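# Insert the held peg into the plate's keyed hole

## Task

The left hand already grips a peg a little above a plate, near the plate's hole. The peg goes in only in one orientation. Lower it into the hole until it sits on the hole's bottom, and do not force or wedge it in too hard.

## Robot and tools

Robot: two arms in the scene. left_arm ends in a left hand, which holds the peg; right_arm ends in a right hand, which this task does not need. Base poses: left_arm at (+0.017, +0.273, 0) m, right_arm at (+0.039, -0.341, 0) m, each turned only slightly about z.

Scene frame: origin at table-top height, halfway between the nominal bases. +z is up, +x points out over the table, and left_arm sits on the +y side. Camera image sides do not match these names. Reported positions are in metres in this frame and can be off by a few centimetres.

Hand point: a point fixed to the palm, 0.05 m in front of it and 0.15 m out from the wrist mount along the fingers. Its +z runs along straight fingers and +y comes out of the palm. On the right hand +x points across the palm away from the thumb; on the left hand +x points toward the thumb. Straight fingertips reach 0.06 to 0.07 m past the point along +z, about 0.06 m behind it along -y. A wrist bracket on the little-finger side can strike things. Arms track commands loosely: at rest a hand often sits 1 to 3 cm (sometimes 5 cm) short, mostly low, with no contact. Each step, commanded orientation is clipped to within 40 degrees of the measured one.

The row: every action row is 28 numbers in [-1, 1], always covering both arms, in this order: left_arm dx, dy, dz, rx, ry, rz; left hand little, ring, middle, index, thumb_bend, thumb_turn, force_limit, speed; then the same 14 for right_arm and its hand.
- dx, dy, dz, rx, ry, rz are an offset, not a pose: they count from that arm's Hand target as it was when the action (or move) began, along the scene-frame axes. 1.0 equals 0.6 m or 180 degrees. rx, ry, rz form one rotation vector, turning about the Hand target's position. All rows in one action, and all targets in one move list, count from that same start, not from each other. Sending the same offset twice moves twice as far. Six zeros re-request the current Hand target.
- The six finger numbers are absolute targets: +1 open/straight, -1 closed. thumb_turn -1 puts the thumb in front of the palm, +1 beside it. force_limit maps -1..+1 to about 0..10 N at the fingertip (0..15 N for the two thumb motors). speed runs from nearly 0 at -1 to full at +0.48 and above.
- No number means "leave as is". To keep the peg grip, resend exactly the eight hand numbers of the last row actually run for that hand; if none has run yet, send its hand_measured (six values) plus hand_force_limit and hand_speed. Never let the left hand open by accident.

Tools:
- execute_actions(actions, cameras): actions is a list of actions; each action is a table of up to 15 rows, one per 1/30 s step; a short table repeats its last row. An empty list just returns the state with images. cameras: list of names, ["all"], or [].
- move(target, speed, blend, blocking, cameras): target is one 28-number row or a list of up to 15 rows, offsets as above, all from the starting Hand targets. speed is path top speed in m/s (0.002 to 4.3, default 0.25; turning limited to twice that in rad/s), one value or one per target. blend is corner rounding in m (0 = stop at each target). blocking=false returns early while the move continues. The path does not avoid obstacles; faster moves hit harder, and aiming further past a contact presses harder. Result adds a "move:" line: done, off_target, moving, held, fault, with limits such as paced or held.
- wait(seconds 0 to 10): lets time pass holding the last commands.
- stop(): brakes a running move.
- zoom_image(camera, region): camera is cam_head_left, cam_head_right or cam_high; region [x0, y0, x1, y1] in pixels, at most 504 by 504, from the newest images (896x504).
- show_instructions(): shows the reference pages.
- finished_scene(scene=1): ends the scene for good.

Results list per arm end_effector_position, end_effector_quat_wxyz, Hand target (the next offsets' origin), joint positions, velocities and torques (torques include arm weight and have offsets, so use them cautiously), and for each hand hand_measured, hand_stopped_by (moving, target, force, stalled, fault), hand_load_n (positive when something pushes a finger open; a fall toward 0 suggests a lost grip), hand_force_limit, hand_speed. Action calls also give end_effector_position at some steps.

Suggested order: look at the cameras and zoom on the peg and hole; turn the peg (small rotation offsets) so its shape lines up with the hole; centre it over the hole with small dx, dy; then lower slowly in small dz steps at low speed, checking that the hand keeps descending. When it stops dropping and the peg is seated on the bottom, do not keep commanding downward: send an upward offset back past the hand point to remove the press. Make sure the peg stays in place without the robot before finishing.

Avoid: forcing or wedging the peg; fast or far-overshooting moves into the plate; dropping the peg or knocking anything off the table; contact between the two arms; paths near an arm's own base; and long pushes or stretched holds, which overheat motors (a MOTOR HOT line warns; at 100 °C the arm goes limp for 30 s or more).

Each tool is called in YAML: its name, and indented under it one key for each argument.

Reference images:

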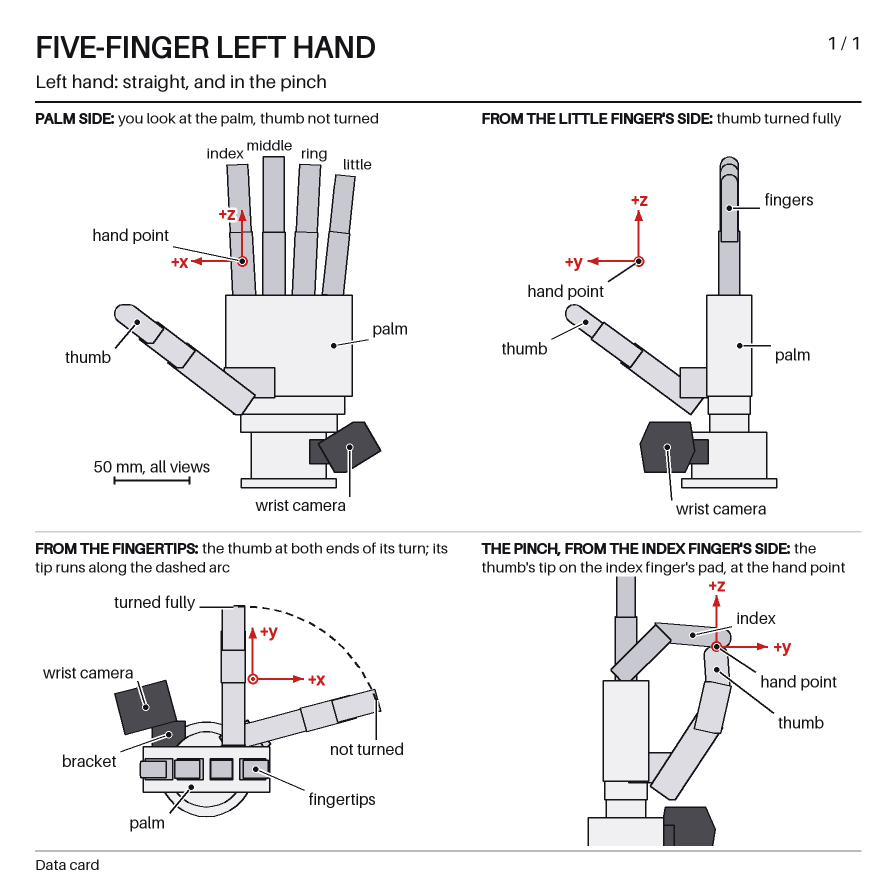

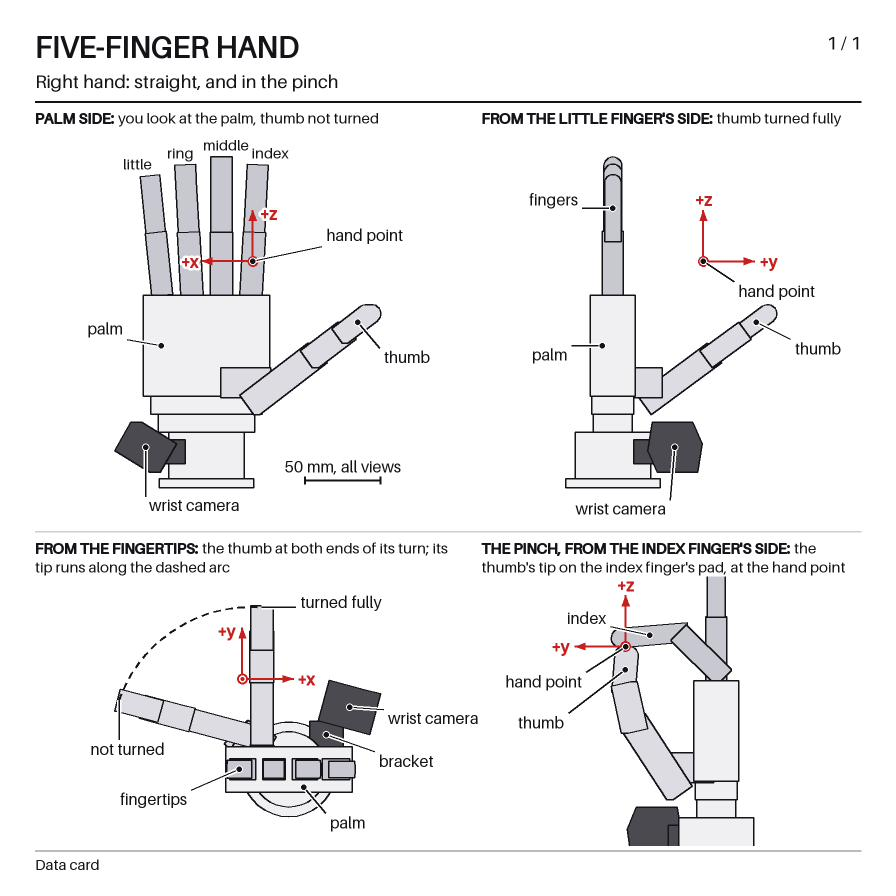

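## Session

execute_actions:
  actions: []

Scene clock: 0.00 s.
left_arm: end_effector_position=(+0.4138, +0.0591, +0.1824) hand_measured=(-1.000, -1.000, +0.264, +0.254, +0.326, -0.948) hand_load_n=(+0.0, +0.0, +8.5, +10.0, +14.5, -0.5) hand_stopped_by=(target, target, force, force, target, target) hand_force_limit=1.00 hand_speed=-0.90 end_effector_quat_wxyz=(+0.254, -0.471, +0.740, -0.407) | right_arm: end_effector_position=(+0.5808, -0.3184, +0.4322) hand_measured=(+1.000, +1.000, +1.000, +1.000, +1.000, +1.000) hand_load_n=(+0.0, +0.5, +0.0, +0.0, +0.0, +0.0) hand_stopped_by=(target, target, target, target, target, target) hand_force_limit=0.00 hand_speed=-0.80 end_effector_quat_wxyz=(+0.496, -0.496, +0.503, -0.504)
Joint positions: left_arm=[-0.444 1.05 0.745 -0.266 0.026 0.008] | right_arm=[0 1.047 1.047 0 0 0]
Joint velocities: within noise
Joint torques (N m): no reading
Heat: left arm: hottest waist 33 °C; right arm: hottest waist 32 °C.
Hand target: left_arm +0.4197, +0.0564, +0.1916; +0.258, -0.469, +0.737, -0.413 | right_arm +0.5818, -0.3184, +0.4576; +0.507, -0.485, +0.492, -0.515

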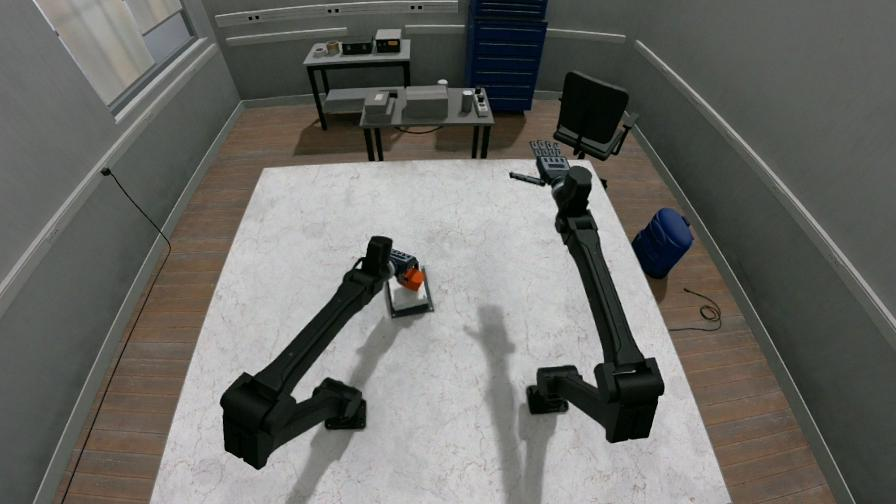

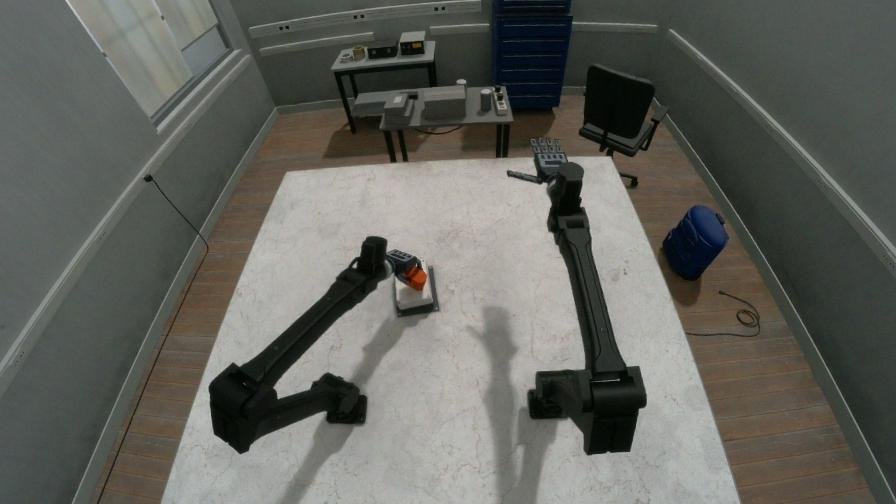

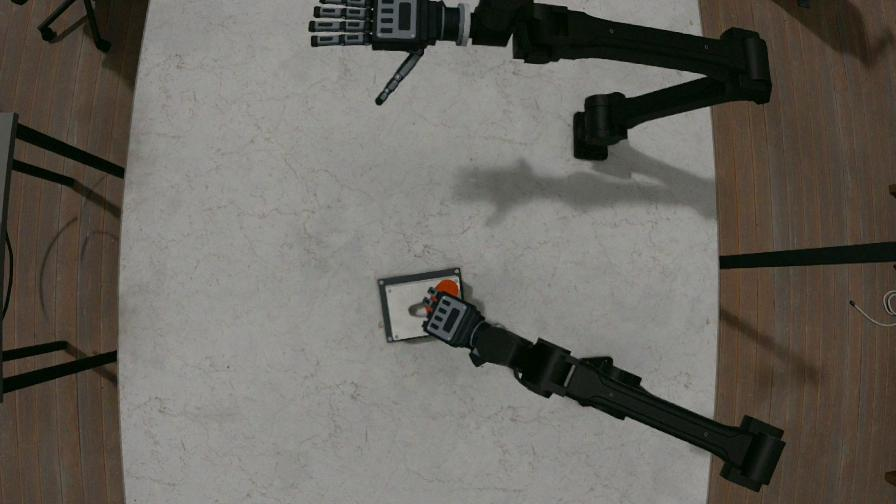

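zoom_image:
  camera: "cam_high"
  region: [360, 250, 500, 360]

zoom_image:
  camera: "cam_head_left"
  region: [360, 230, 450, 330]

zoom_image:
  camera: "cam_head_right"
  region: [360, 230, 450, 330]

Scaled by 3.600 from the camera's 896x504 image, which has a finer 1280x720 frame.

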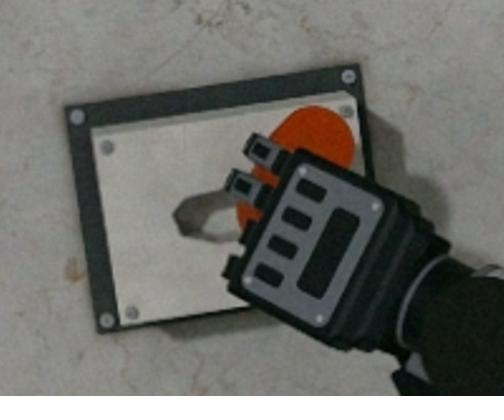

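Scaled by 5.040 from the camera's 896x504 image, which has a finer 1280x720 frame.

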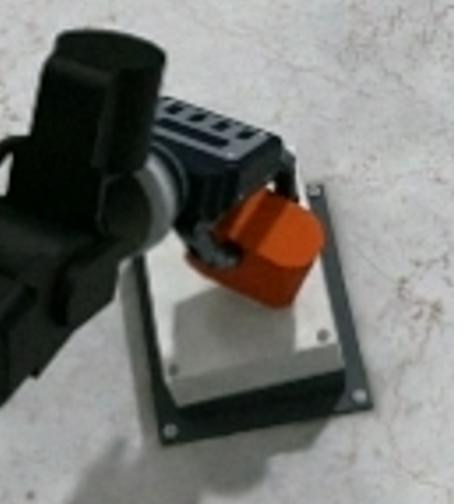

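Scaled by 5.040 from the camera's 896x504 image, which has a finer 1280x720 frame.

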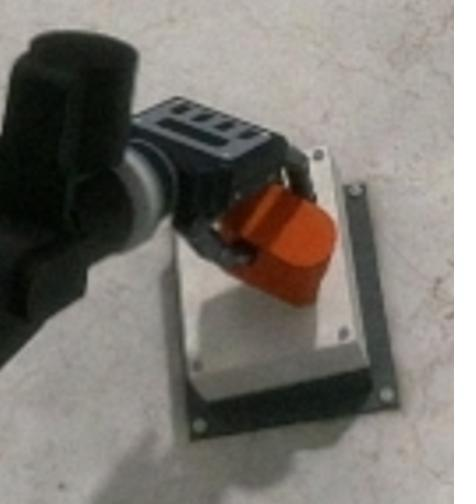

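move:
  target: [0,0,0.1,0,0,0,-1,-1,0.264,0.254,0.326,-0.948,1.0,-0.9,0,0,0,0,0,0,1,1,1,1,1,1,0,-0.8]
  speed: 0.1
  cameras: ["all"]

Scene clock: 17.97 s.
left_arm: end_effector_position=(+0.4037, +0.0640, +0.2094) hand_measured=(-1.000, -1.000, +0.264, +0.254, +0.334, -0.948) hand_load_n=(+0.0, +0.0, +7.5, +9.0, +12.5, -0.5) hand_stopped_by=(target, target, force, force, target, target) hand_force_limit=1.00 hand_speed=-0.90 end_effector_quat_wxyz=(+0.240, -0.480, +0.751, -0.384) | right_arm: end_effector_position=(+0.5808, -0.3184, +0.4322) hand_measured=(+1.000, +1.000, +1.000, +1.000, +1.000, +1.000) hand_load_n=(+0.0, +0.0, +0.0, +0.0, +0.5, +0.0) hand_stopped_by=(target, target, target, target, target, target) hand_force_limit=0.00 hand_speed=-0.80 end_effector_quat_wxyz=(+0.496, -0.496, +0.503, -0.504)
Joint positions: left_arm=[-0.444 1.022 0.829 -0.437 0.024 0.008] | right_arm=[0 1.047 1.047 0 0 0]
Joint torques (N m): left_arm=[0.21 -7.53 13.6 1.85 0.1 0] | right_arm=[0.15 -6.3 11.23 2.48 0 -0.01]
Heat: left arm: hottest waist 33 °C; right arm: hottest elbow 33 °C.
Hand target: left_arm +0.4197, +0.0565, +0.2515; +0.258, -0.469, +0.737, -0.413 | right_arm +0.5818, -0.3184, +0.4576; +0.507, -0.485, +0.492, -0.515
Off the commanded pose: left_arm 0.046 m, 4 deg | right_arm 0.025 m, 3 deg.
move: off_target (left_arm, right_arm)

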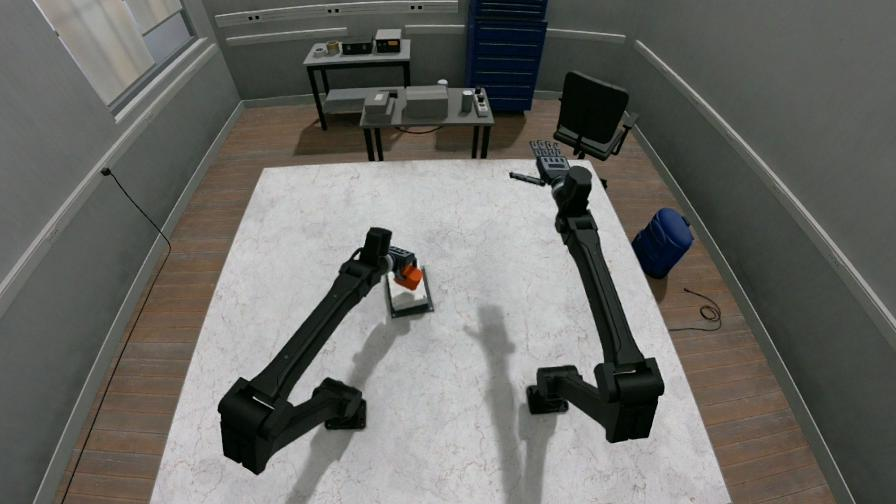

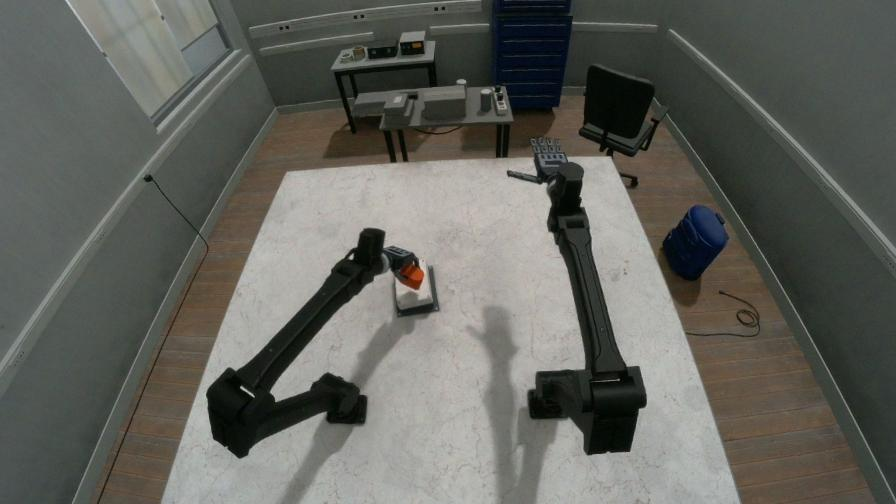

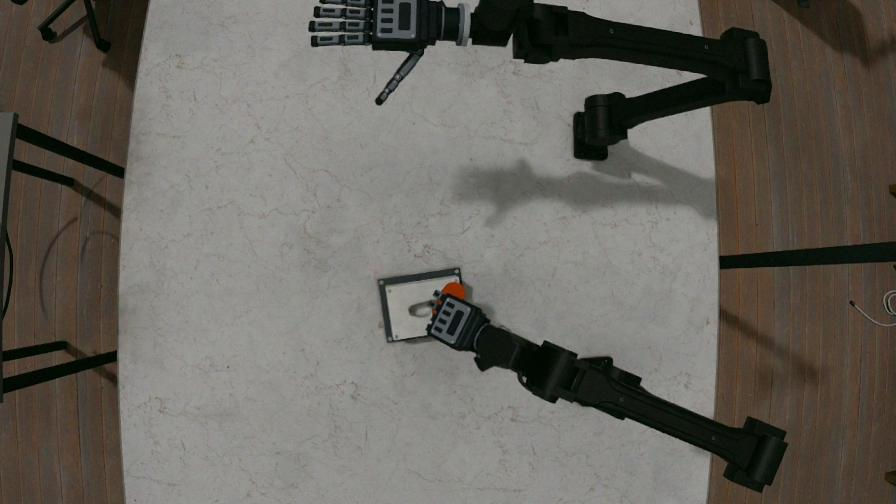

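zoom_image:
  camera: "cam_high"
  region: [370, 260, 490, 355]

zoom_image:
  camera: "cam_head_right"
  region: [380, 240, 450, 325]

zoom_image:
  camera: "cam_head_left"
  region: [380, 240, 450, 325]

Scaled by 4.200 from the camera's 896x504 image, which has a finer 1280x720 frame.

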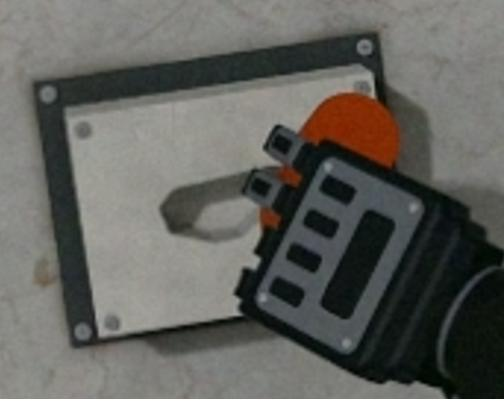

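Scaled by 5.929 from the camera's 896x504 image, which has a finer 1280x720 frame.

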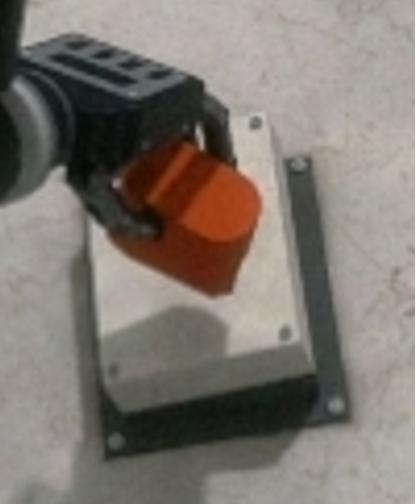

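Scaled by 5.929 from the camera's 896x504 image, which has a finer 1280x720 frame.

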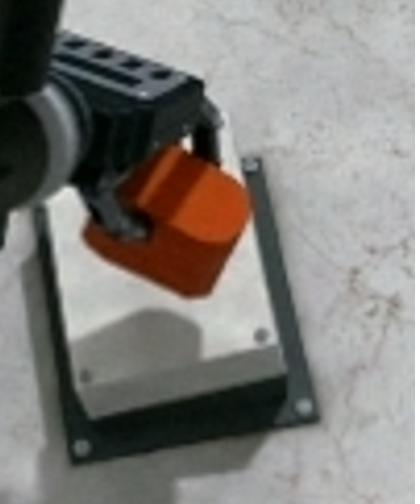

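move:
  target: [-0.2,0.08,0.05,0,0,0,-1,-1,0.264,0.254,0.326,-0.948,1.0,-0.9,0,0,0,0,0,0,1,1,1,1,1,1,0,-0.8]
  speed: 0.15
  cameras: ["all"]

zoom_image:
  camera: "cam_high"
  region: [370, 255, 510, 355]

zoom_image:
  camera: "cam_head_right"
  region: [360, 240, 450, 325]

zoom_image:
  camera: "cam_head_left"
  region: [360, 240, 450, 325]

Scene clock: 28.80 s.
left_arm: end_effector_position=(+0.3040, +0.1067, +0.2822) hand_measured=(-1.000, -1.000, +0.264, +0.254, +0.334, -0.948) hand_load_n=(+0.0, +0.0, +7.5, +8.5, +13.0, +0.0) hand_stopped_by=(target, target, force, force, target, target) hand_force_limit=1.00 hand_speed=-0.90 end_effector_quat_wxyz=(+0.261, -0.469, +0.738, -0.409) | right_arm: end_effector_position=(+0.5808, -0.3184, +0.4322) hand_measured=(+1.000, +1.000, +1.000, +1.000, +1.000, +1.000) hand_load_n=(+0.0, +0.0, +0.0, +0.0, +0.0, +0.0) hand_stopped_by=(target, target, target, target, target, target) hand_force_limit=0.00 hand_speed=-0.80 end_effector_quat_wxyz=(+0.496, -0.496, +0.503, -0.504)
Joint positions: left_arm=[-0.455 0.637 0.808 -0.728 0.009 0.008] | right_arm=[0 1.047 1.047 0 0 0]
Joint torques (N m): left_arm=[-0.67 -2.49 8.27 1.95 -0.06 -0.11] | right_arm=[0.21 -6.3 11.23 2.48 0 0]
Heat: left arm: hottest elbow 35 °C; right arm: hottest elbow 35 °C.
Hand target: left_arm +0.2997, +0.1046, +0.2815; +0.258, -0.469, +0.737, -0.413 | right_arm +0.5818, -0.3184, +0.4576; +0.507, -0.485, +0.492, -0.515
Off the commanded pose: left_arm 0.005 m, 1 deg | right_arm 0.025 m, 3 deg.
move: off_target (right_arm)

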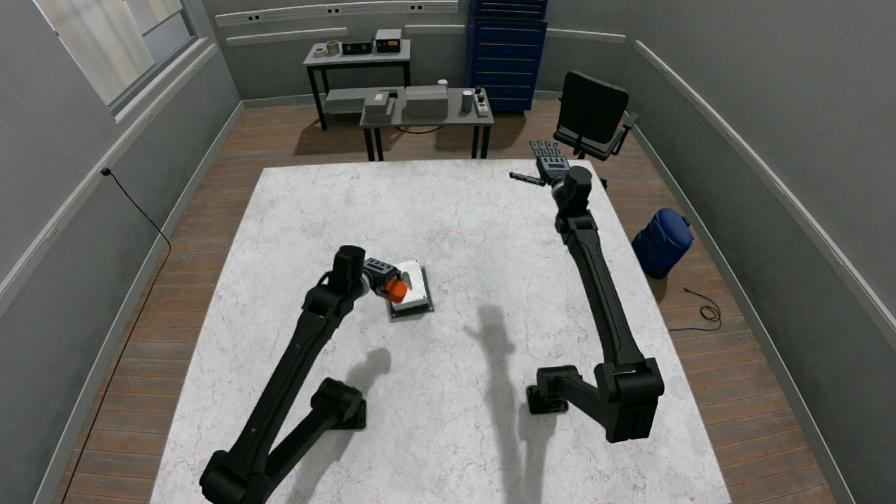

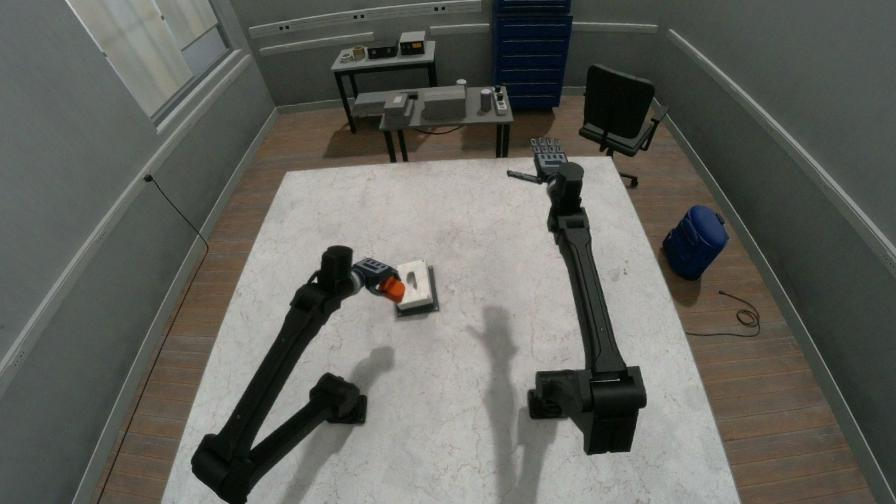

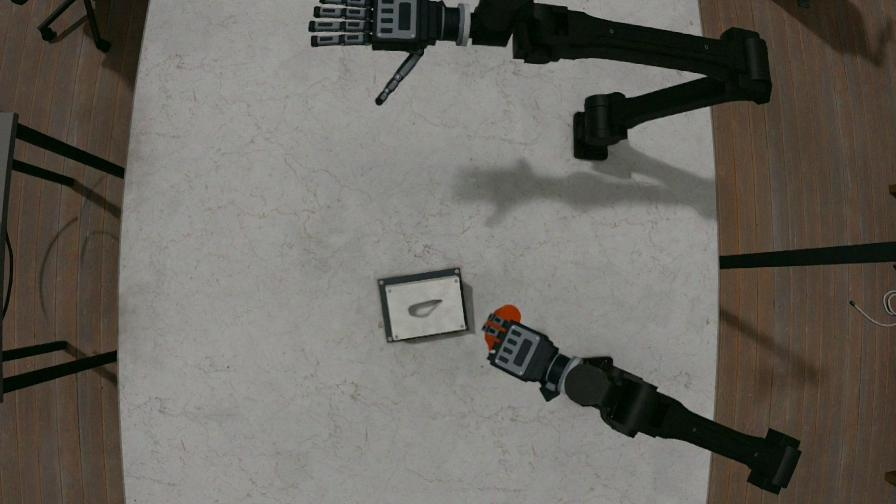

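Scaled by 3.600 from the camera's 896x504 image, which has a finer 1280x720 frame.

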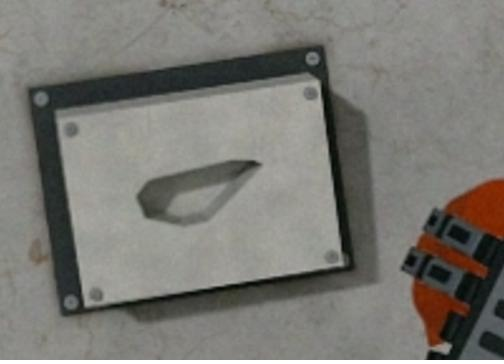

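Scaled by 5.600 from the camera's 896x504 image, which has a finer 1280x720 frame.

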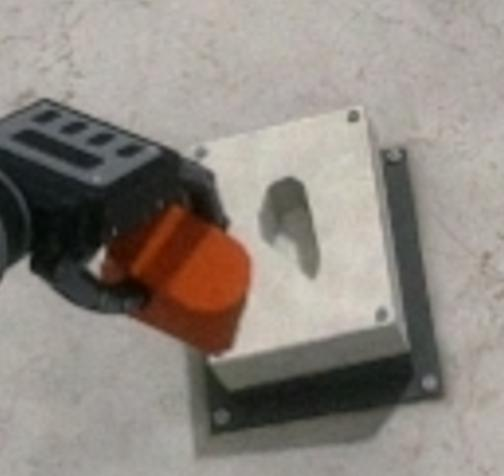

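Scaled by 5.600 from the camera's 896x504 image, which has a finer 1280x720 frame.

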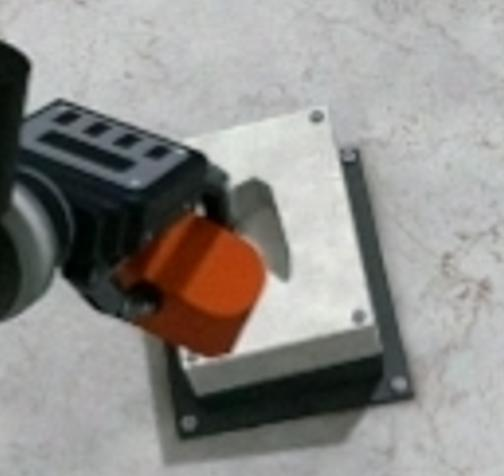

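zoom_image:
  camera: "cam_head_right"
  region: [370, 265, 415, 310]

zoom_image:
  camera: "cam_head_left"
  region: [370, 265, 415, 310]

zoom_image:
  camera: "cam_high"
  region: [475, 295, 535, 355]

zoom_image:
  camera: "cam_high"
  region: [375, 260, 475, 350]

Scaled by 11.200 from the camera's 896x504 image, which has a finer 1280x720 frame.

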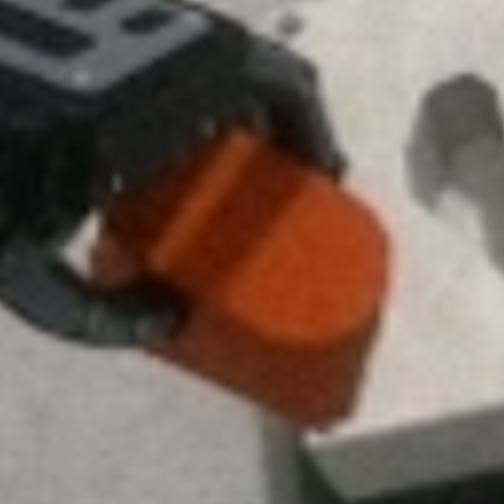

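Scaled by 11.200 from the camera's 896x504 image, which has a finer 1280x720 frame.

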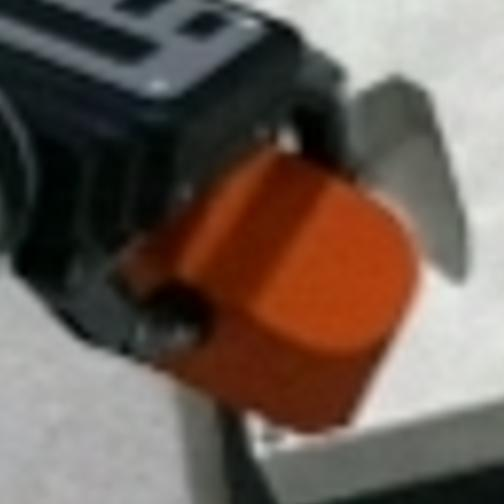

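Scaled by 8.400 from the camera's 896x504 image, which has a finer 1280x720 frame.

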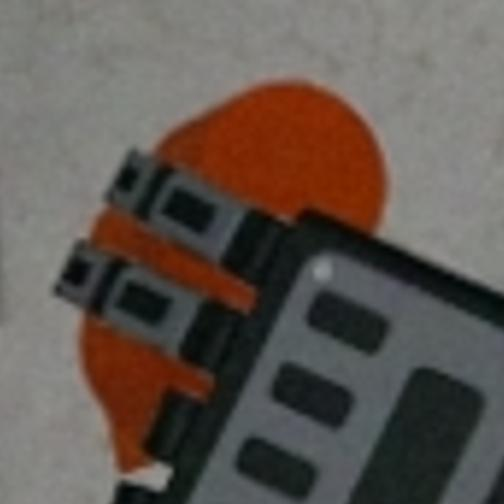

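Scaled by 5.040 from the camera's 896x504 image, which has a finer 1280x720 frame.

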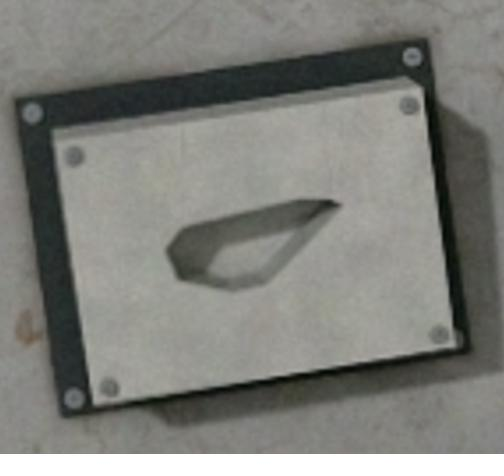

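move:
  target: [0,0,0.25,0.178,0.377,0,-1,-1,0.264,0.254,0.326,-0.948,1.0,-0.9,0,0,0,0,0,0,1,1,1,1,1,1,0,-0.8]
  speed: 0.25
  cameras: ["all"]

Scene clock: 74.90 s.
left_arm: end_effector_position=(+0.2976, +0.1032, +0.4054) hand_measured=(-1.000, -1.000, +0.264, +0.254, +0.334, -0.948) hand_load_n=(+0.0, +0.0, +8.0, +9.5, +12.5, +0.0) hand_stopped_by=(target, target, force, force, target, target) hand_force_limit=1.00 hand_speed=-0.90 end_effector_quat_wxyz=(+0.071, -0.530, +0.830, -0.159) | right_arm: end_effector_position=(+0.5808, -0.3184, +0.4322) hand_measured=(+1.000, +1.000, +1.000, +1.000, +1.000, +1.000) hand_load_n=(+0.0, +0.0, +0.0, +0.0, +0.0, -0.5) hand_stopped_by=(target, target, target, target, target, target) hand_force_limit=0.00 hand_speed=-0.80 end_effector_quat_wxyz=(+0.496, -0.496, +0.503, -0.504)
Joint positions: left_arm=[-0.445 1.202 1.658 -1.681 0.057 0.008] | right_arm=[0 1.047 1.047 0 0 0]
Joint torques (N m): left_arm=[0.91 -8.41 11.75 0.73 0.18 -0.09] | right_arm=[0.15 -6.3 11.25 2.48 0 0]
Heat: left arm: hottest elbow 38 °C; right arm: hottest elbow 39 °C.
Hand target: left_arm +0.2997, +0.1046, +0.4316; -0.079, -0.532, +0.834, +0.123 | right_arm +0.5818, -0.3184, +0.4576; +0.507, -0.485, +0.492, -0.515
Off the commanded pose: left_arm 0.026 m, 37 deg | right_arm 0.025 m, 3 deg.
joint sent to its limit (left arm) — joint 4 (wrist pitch), lower limit. The joint targets are off in orientation, not in position.
move: off_target (left_arm, right_arm)

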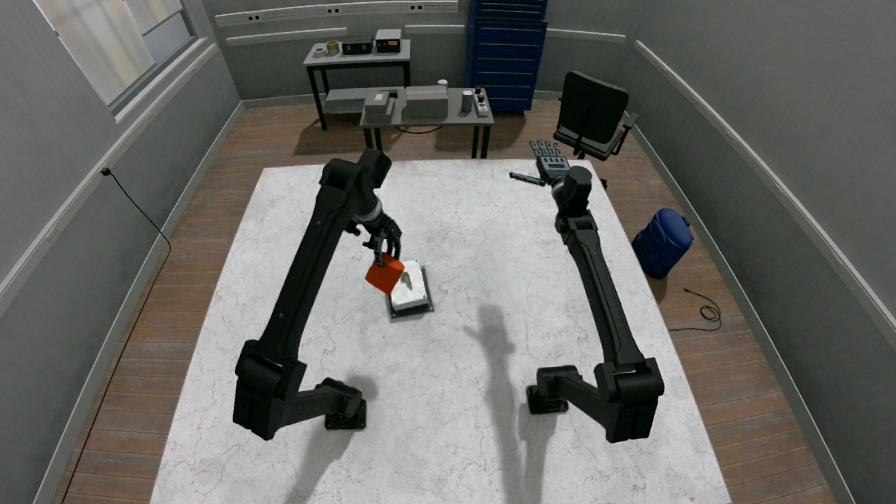

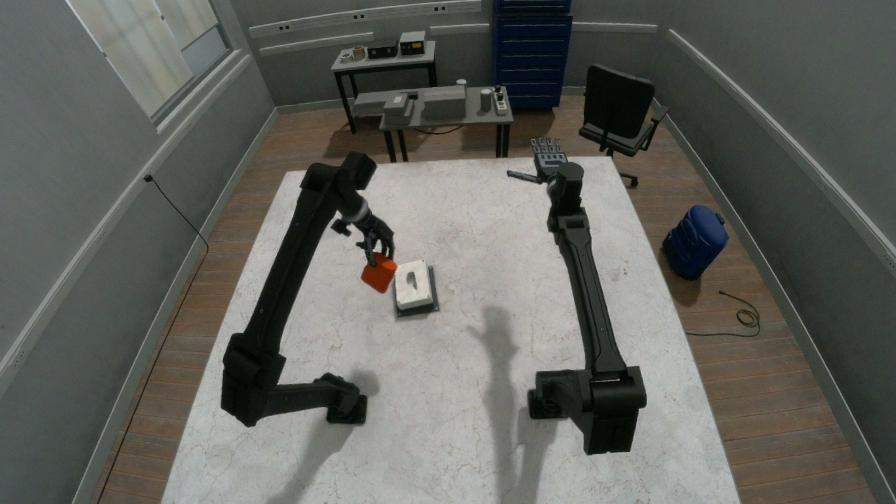

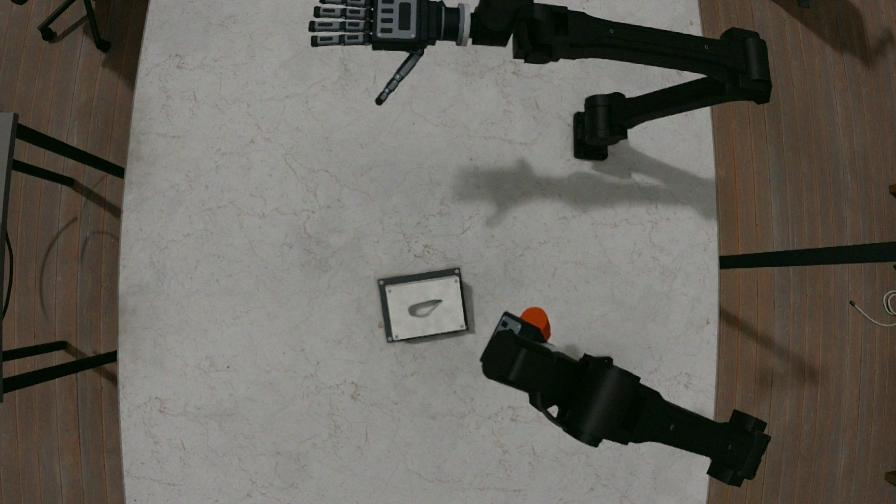

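zoom_image:
  camera: "cam_head_right"
  region: [355, 240, 415, 300]

zoom_image:
  camera: "cam_head_left"
  region: [355, 240, 415, 300]

Scaled by 8.400 from the camera's 896x504 image, which has a finer 1280x720 frame.

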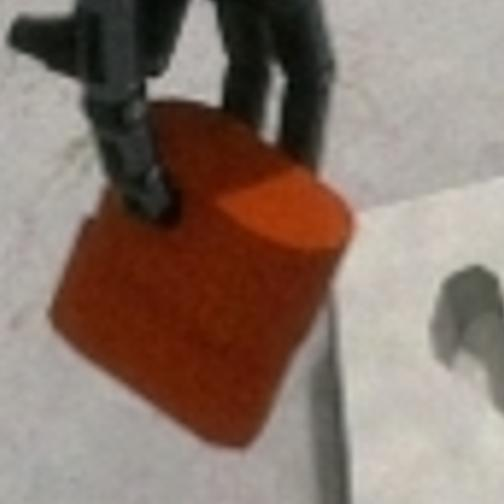

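Scaled by 8.400 from the camera's 896x504 image, which has a finer 1280x720 frame.

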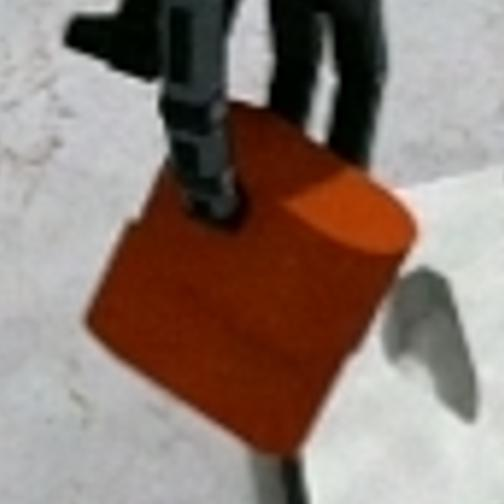

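move:
  target: [0,0,0,-0.178,-0.377,0,-1,-1,0.264,0.254,0.326,-0.948,1.0,-0.9,0,0,0,0,0,0,1,1,1,1,1,1,0,-0.8]
  speed: 0.35

move:
  target: [0,0,0,0,0,-0.333,-1,-1,0.264,0.254,0.326,-0.948,1.0,-0.9,0,0,0,0,0,0,1,1,1,1,1,1,0,-0.8]
  speed: 0.35
  cameras: ["all"]

Scene clock: 120.60 s.
left_arm: end_effector_position=(+0.2998, +0.1086, +0.4274) hand_measured=(-1.000, -1.000, +0.264, +0.254, +0.334, -0.948) hand_load_n=(+0.0, +0.0, +7.5, +9.0, +13.0, +0.0) hand_stopped_by=(target, target, force, force, target, target) hand_force_limit=1.00 hand_speed=-0.90 end_effector_quat_wxyz=(+0.255, -0.472, +0.743, -0.400) | right_arm: end_effector_position=(+0.5808, -0.3184, +0.4322) hand_measured=(+1.000, +1.000, +1.000, +1.000, +1.000, +1.000) hand_load_n=(+0.0, +0.5, +0.0, +0.0, +0.0, +0.0) hand_stopped_by=(target, target, target, target, target, target) hand_force_limit=0.00 hand_speed=-0.80 end_effector_quat_wxyz=(+0.496, -0.496, +0.503, -0.504)
Joint positions: left_arm=[-0.455 0.774 1.269 -1.077 0.009 0.008] | right_arm=[0 1.047 1.047 0 0 0]
Joint torques (N m): left_arm=[-0.62 -3.14 7.53 2.81 -0.06 -0.11] | right_arm=[0.15 -6.36 11.23 2.48 0 -0.01]
Heat: left arm: hottest elbow 42 °C; right arm: hottest elbow 41 °C.
Hand target: left_arm +0.2997, +0.1046, +0.4315; +0.258, -0.469, +0.737, -0.413 | right_arm +0.5818, -0.3184, +0.4576; +0.507, -0.485, +0.492, -0.515
Off the commanded pose: left_arm 0.006 m, 2 deg | right_arm 0.025 m, 3 deg.
move: off_target (right_arm)

Scene clock: 123.40 s.
left_arm: end_effector_position=(+0.2915, +0.1047, +0.4118) hand_measured=(-1.000, -1.000, +0.264, +0.254, +0.334, -0.948) hand_load_n=(+0.0, +0.0, +7.5, +8.5, +13.0, -0.5) hand_stopped_by=(target, target, force, force, target, target) hand_force_limit=1.00 hand_speed=-0.90 end_effector_quat_wxyz=(-0.002, -0.051, +0.876, -0.480) | right_arm: end_effector_position=(+0.5808, -0.3184, +0.4322) hand_measured=(+1.000, +1.000, +1.000, +1.000, +1.000, +1.000) hand_load_n=(+0.0, +0.0, -0.5, +0.0, +0.0, -0.5) hand_stopped_by=(target, target, target, target, target, target) hand_force_limit=0.00 hand_speed=-0.80 end_effector_quat_wxyz=(+0.496, -0.496, +0.503, -0.504)
Joint positions: left_arm=[-0.14 1.145 1.502 -1.677 0.981 1.209] | right_arm=[0 1.047 1.047 0 0 0]
Joint torques (N m): left_arm=[0.62 -6.12 12.01 0.51 1.01 0.09] | right_arm=[0.15 -6.3 11.23 2.47 0 0]
Heat: left arm: hottest elbow 42 °C; right arm: hottest elbow 41 °C.
Hand target: left_arm +0.2997, +0.1046, +0.4314; +0.017, -0.038, +0.873, -0.486 | right_arm +0.5818, -0.3184, +0.4576; +0.507, -0.485, +0.492, -0.515
Off the commanded pose: left_arm 0.021 m, 3 deg | right_arm 0.025 m, 3 deg.
move: off_target (left_arm, right_arm)

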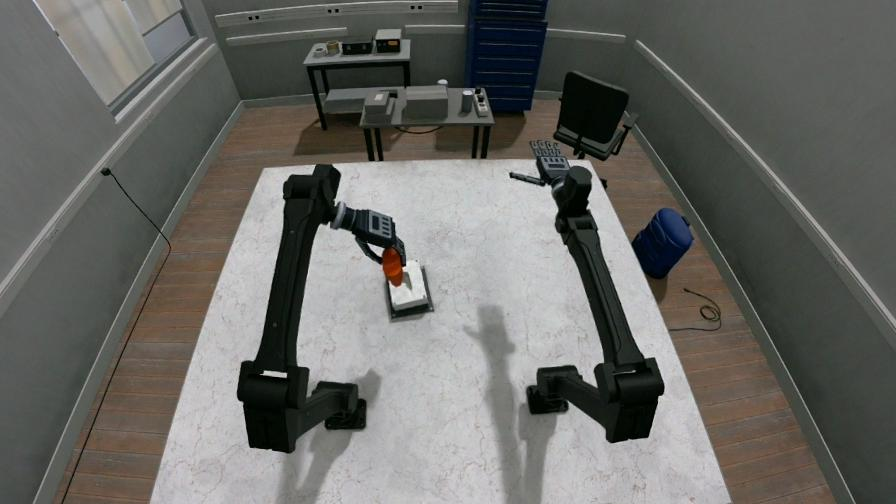

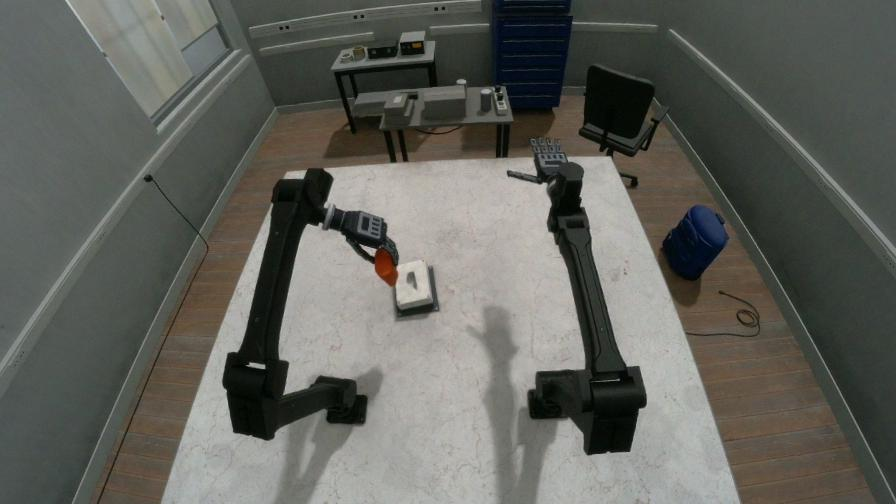

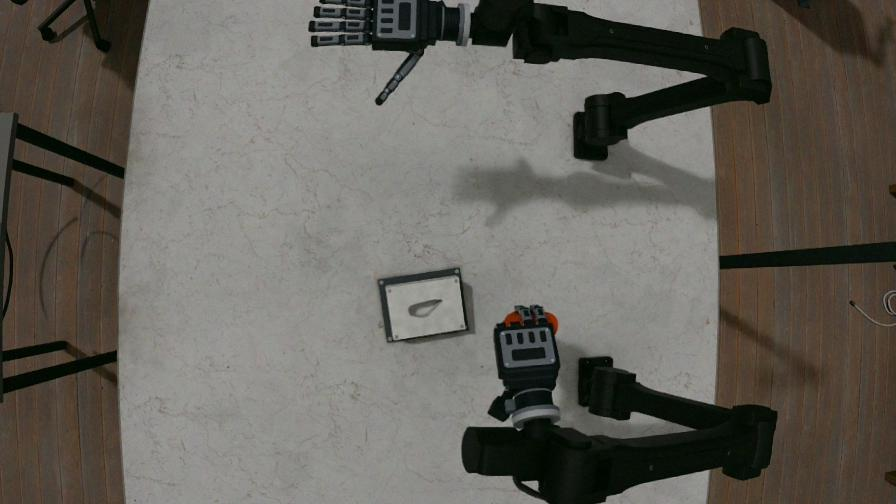

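zoom_image:
  camera: "cam_head_right"
  region: [365, 235, 415, 295]

zoom_image:
  camera: "cam_head_left"
  region: [365, 235, 415, 295]

zoom_image:
  camera: "cam_high"
  region: [495, 295, 570, 345]

Scaled by 8.400 from the camera's 896x504 image, which has a finer 1280x720 frame.

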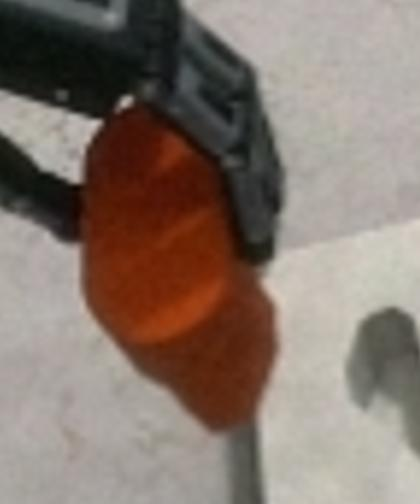

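Scaled by 8.400 from the camera's 896x504 image, which has a finer 1280x720 frame.

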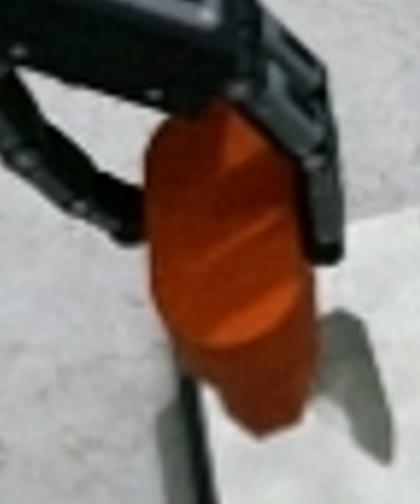

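Scaled by 6.720 from the camera's 896x504 image, which has a finer 1280x720 frame.

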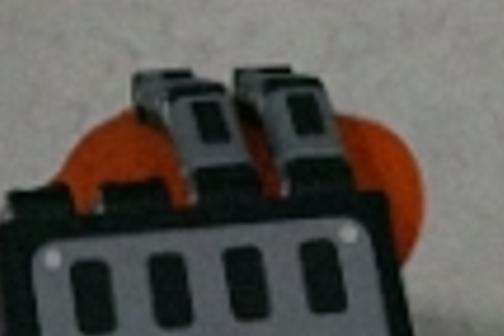

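move:
  target: [0,0,0,-0.183,0,0,-1,-1,0.264,0.254,0.326,-0.948,1.0,-0.9,0,0,0,0,0,0,1,1,1,1,1,1,0,-0.8]
  speed: 0.35

move:
  target: [0,0,0,0,0.25,0,-1,-1,0.264,0.254,0.326,-0.948,1.0,-0.9,0,0,0,0,0,0,1,1,1,1,1,1,0,-0.8]
  speed: 0.35
  cameras: ["all"]

Scene clock: 133.70 s.
left_arm: end_effector_position=(+0.3039, +0.1028, +0.4287) hand_measured=(-1.000, -1.000, +0.264, +0.254, +0.334, -0.948) hand_load_n=(+0.0, +0.5, +7.0, +8.5, +13.0, -0.5) hand_stopped_by=(target, target, force, force, target, target) hand_force_limit=1.00 hand_speed=-0.90 end_effector_quat_wxyz=(+0.010, -0.051, +0.712, -0.700) | right_arm: end_effector_position=(+0.5808, -0.3184, +0.4322) hand_measured=(+1.000, +1.000, +1.000, +1.000, +1.000, +1.000) hand_load_n=(+0.0, +0.0, +0.0, +0.0, +0.0, +0.0) hand_stopped_by=(target, target, target, target, target, target) hand_force_limit=0.00 hand_speed=-0.80 end_effector_quat_wxyz=(+0.496, -0.496, +0.503, -0.504)
Joint positions: left_arm=[0.056 1.135 1.298 -1.668 1.552 1.447] | right_arm=[0 1.047 1.047 0 0 0]
Joint torques (N m): left_arm=[0.73 -8 7.06 0.25 1.34 0.07] | right_arm=[0.15 -6.3 11.25 2.48 0 -0.01]
Heat: left arm: hottest elbow 42 °C; right arm: hottest elbow 42 °C.
Hand target: left_arm +0.2997, +0.1046, +0.4314; +0.006, -0.042, +0.699, -0.714 | right_arm +0.5818, -0.3184, +0.4576; +0.507, -0.485, +0.492, -0.515
Off the commanded pose: left_arm 0.005 m, 2 deg | right_arm 0.025 m, 3 deg.
joint sent to its limit (left arm) — joint 5 (wrist yaw), upper limit. The joint targets still meet the commanded pose.
move: off_target (right_arm)

Scene clock: 135.80 s.
left_arm: end_effector_position=(+0.2977, +0.1025, +0.4338) hand_measured=(-1.000, -1.000, +0.264, +0.254, +0.334, -0.948) hand_load_n=(+0.0, +0.0, +7.5, +8.5, +12.5, -1.0) hand_stopped_by=(target, target, force, force, target, target) hand_force_limit=1.00 hand_speed=-0.90 end_effector_quat_wxyz=(-0.233, -0.299, +0.658, -0.651) | right_arm: end_effector_position=(+0.5808, -0.3184, +0.4322) hand_measured=(+1.000, +1.000, +1.000, +1.000, +1.000, +1.000) hand_load_n=(+0.0, -0.5, +0.0, +0.0, +0.0, -0.5) hand_stopped_by=(target, target, target, target, target, target) hand_force_limit=0.00 hand_speed=-0.80 end_effector_quat_wxyz=(+0.496, -0.496, +0.503, -0.504)
Joint positions: left_arm=[0.056 1.208 1.285 -1.68 1.526 0.832] | right_arm=[0 1.047 1.047 0 0 0]
Joint torques (N m): left_arm=[0.67 -7.12 6.74 -0.09 1.16 -0.3] | right_arm=[0.09 -6.3 11.23 2.47 -0.01 -0.01]
Heat: left arm: hottest elbow 41 °C; right arm: hottest elbow 42 °C.
Hand target: left_arm +0.2996, +0.1045, +0.4315; -0.262, -0.312, +0.648, -0.644 | right_arm +0.5818, -0.3184, +0.4576; +0.507, -0.485, +0.492, -0.515
Off the commanded pose: left_arm 0.004 m, 4 deg | right_arm 0.025 m, 3 deg.
joint sent to its limit (left arm) — joint 4 (wrist pitch), lower limit. The joint targets still meet the commanded pose.
move: off_target (left_arm, right_arm)

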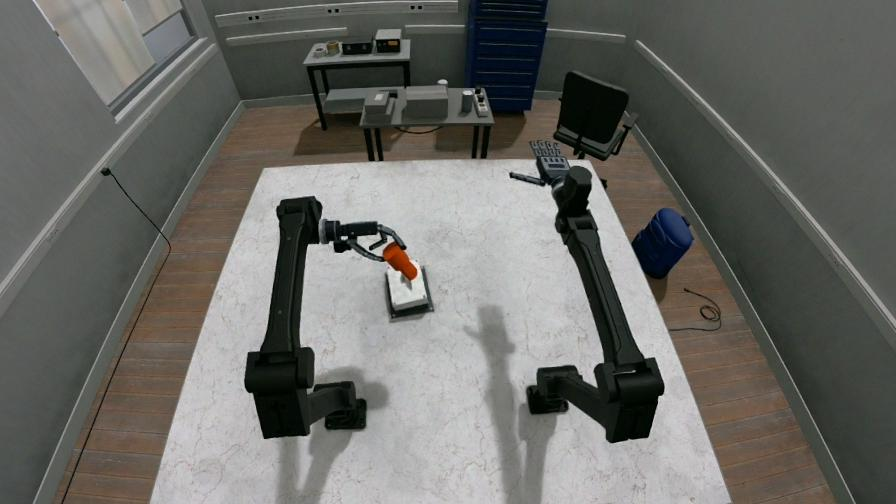

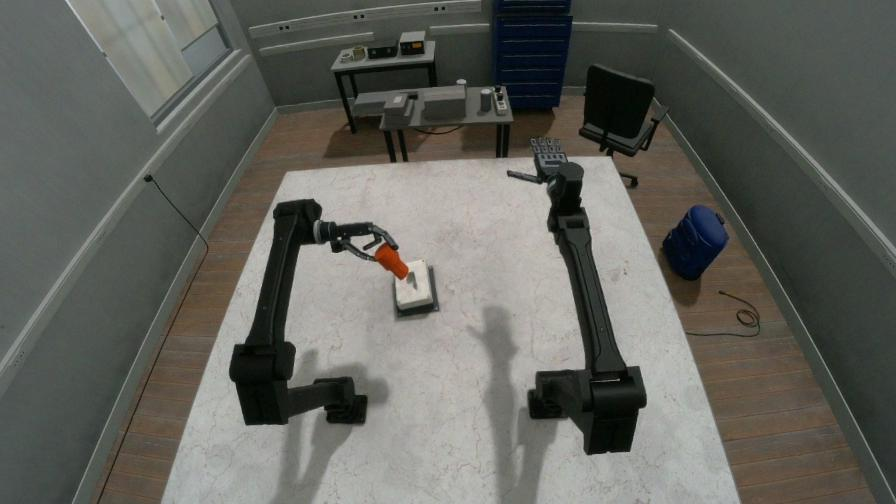

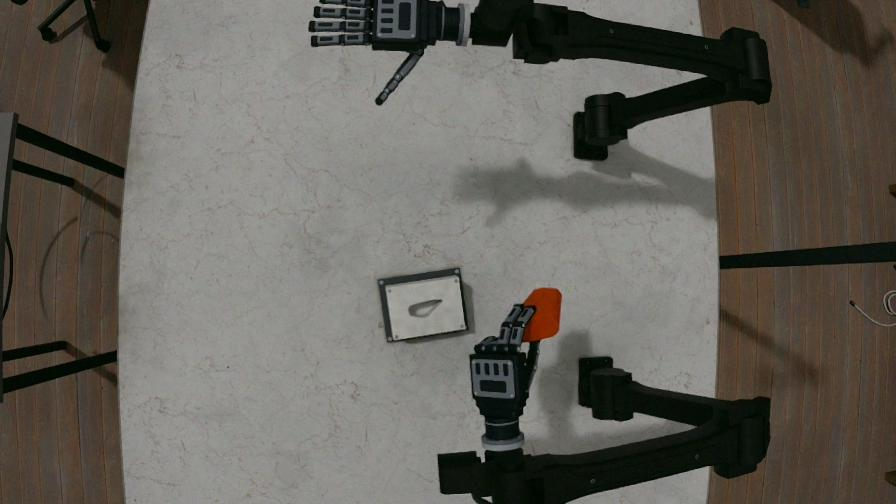

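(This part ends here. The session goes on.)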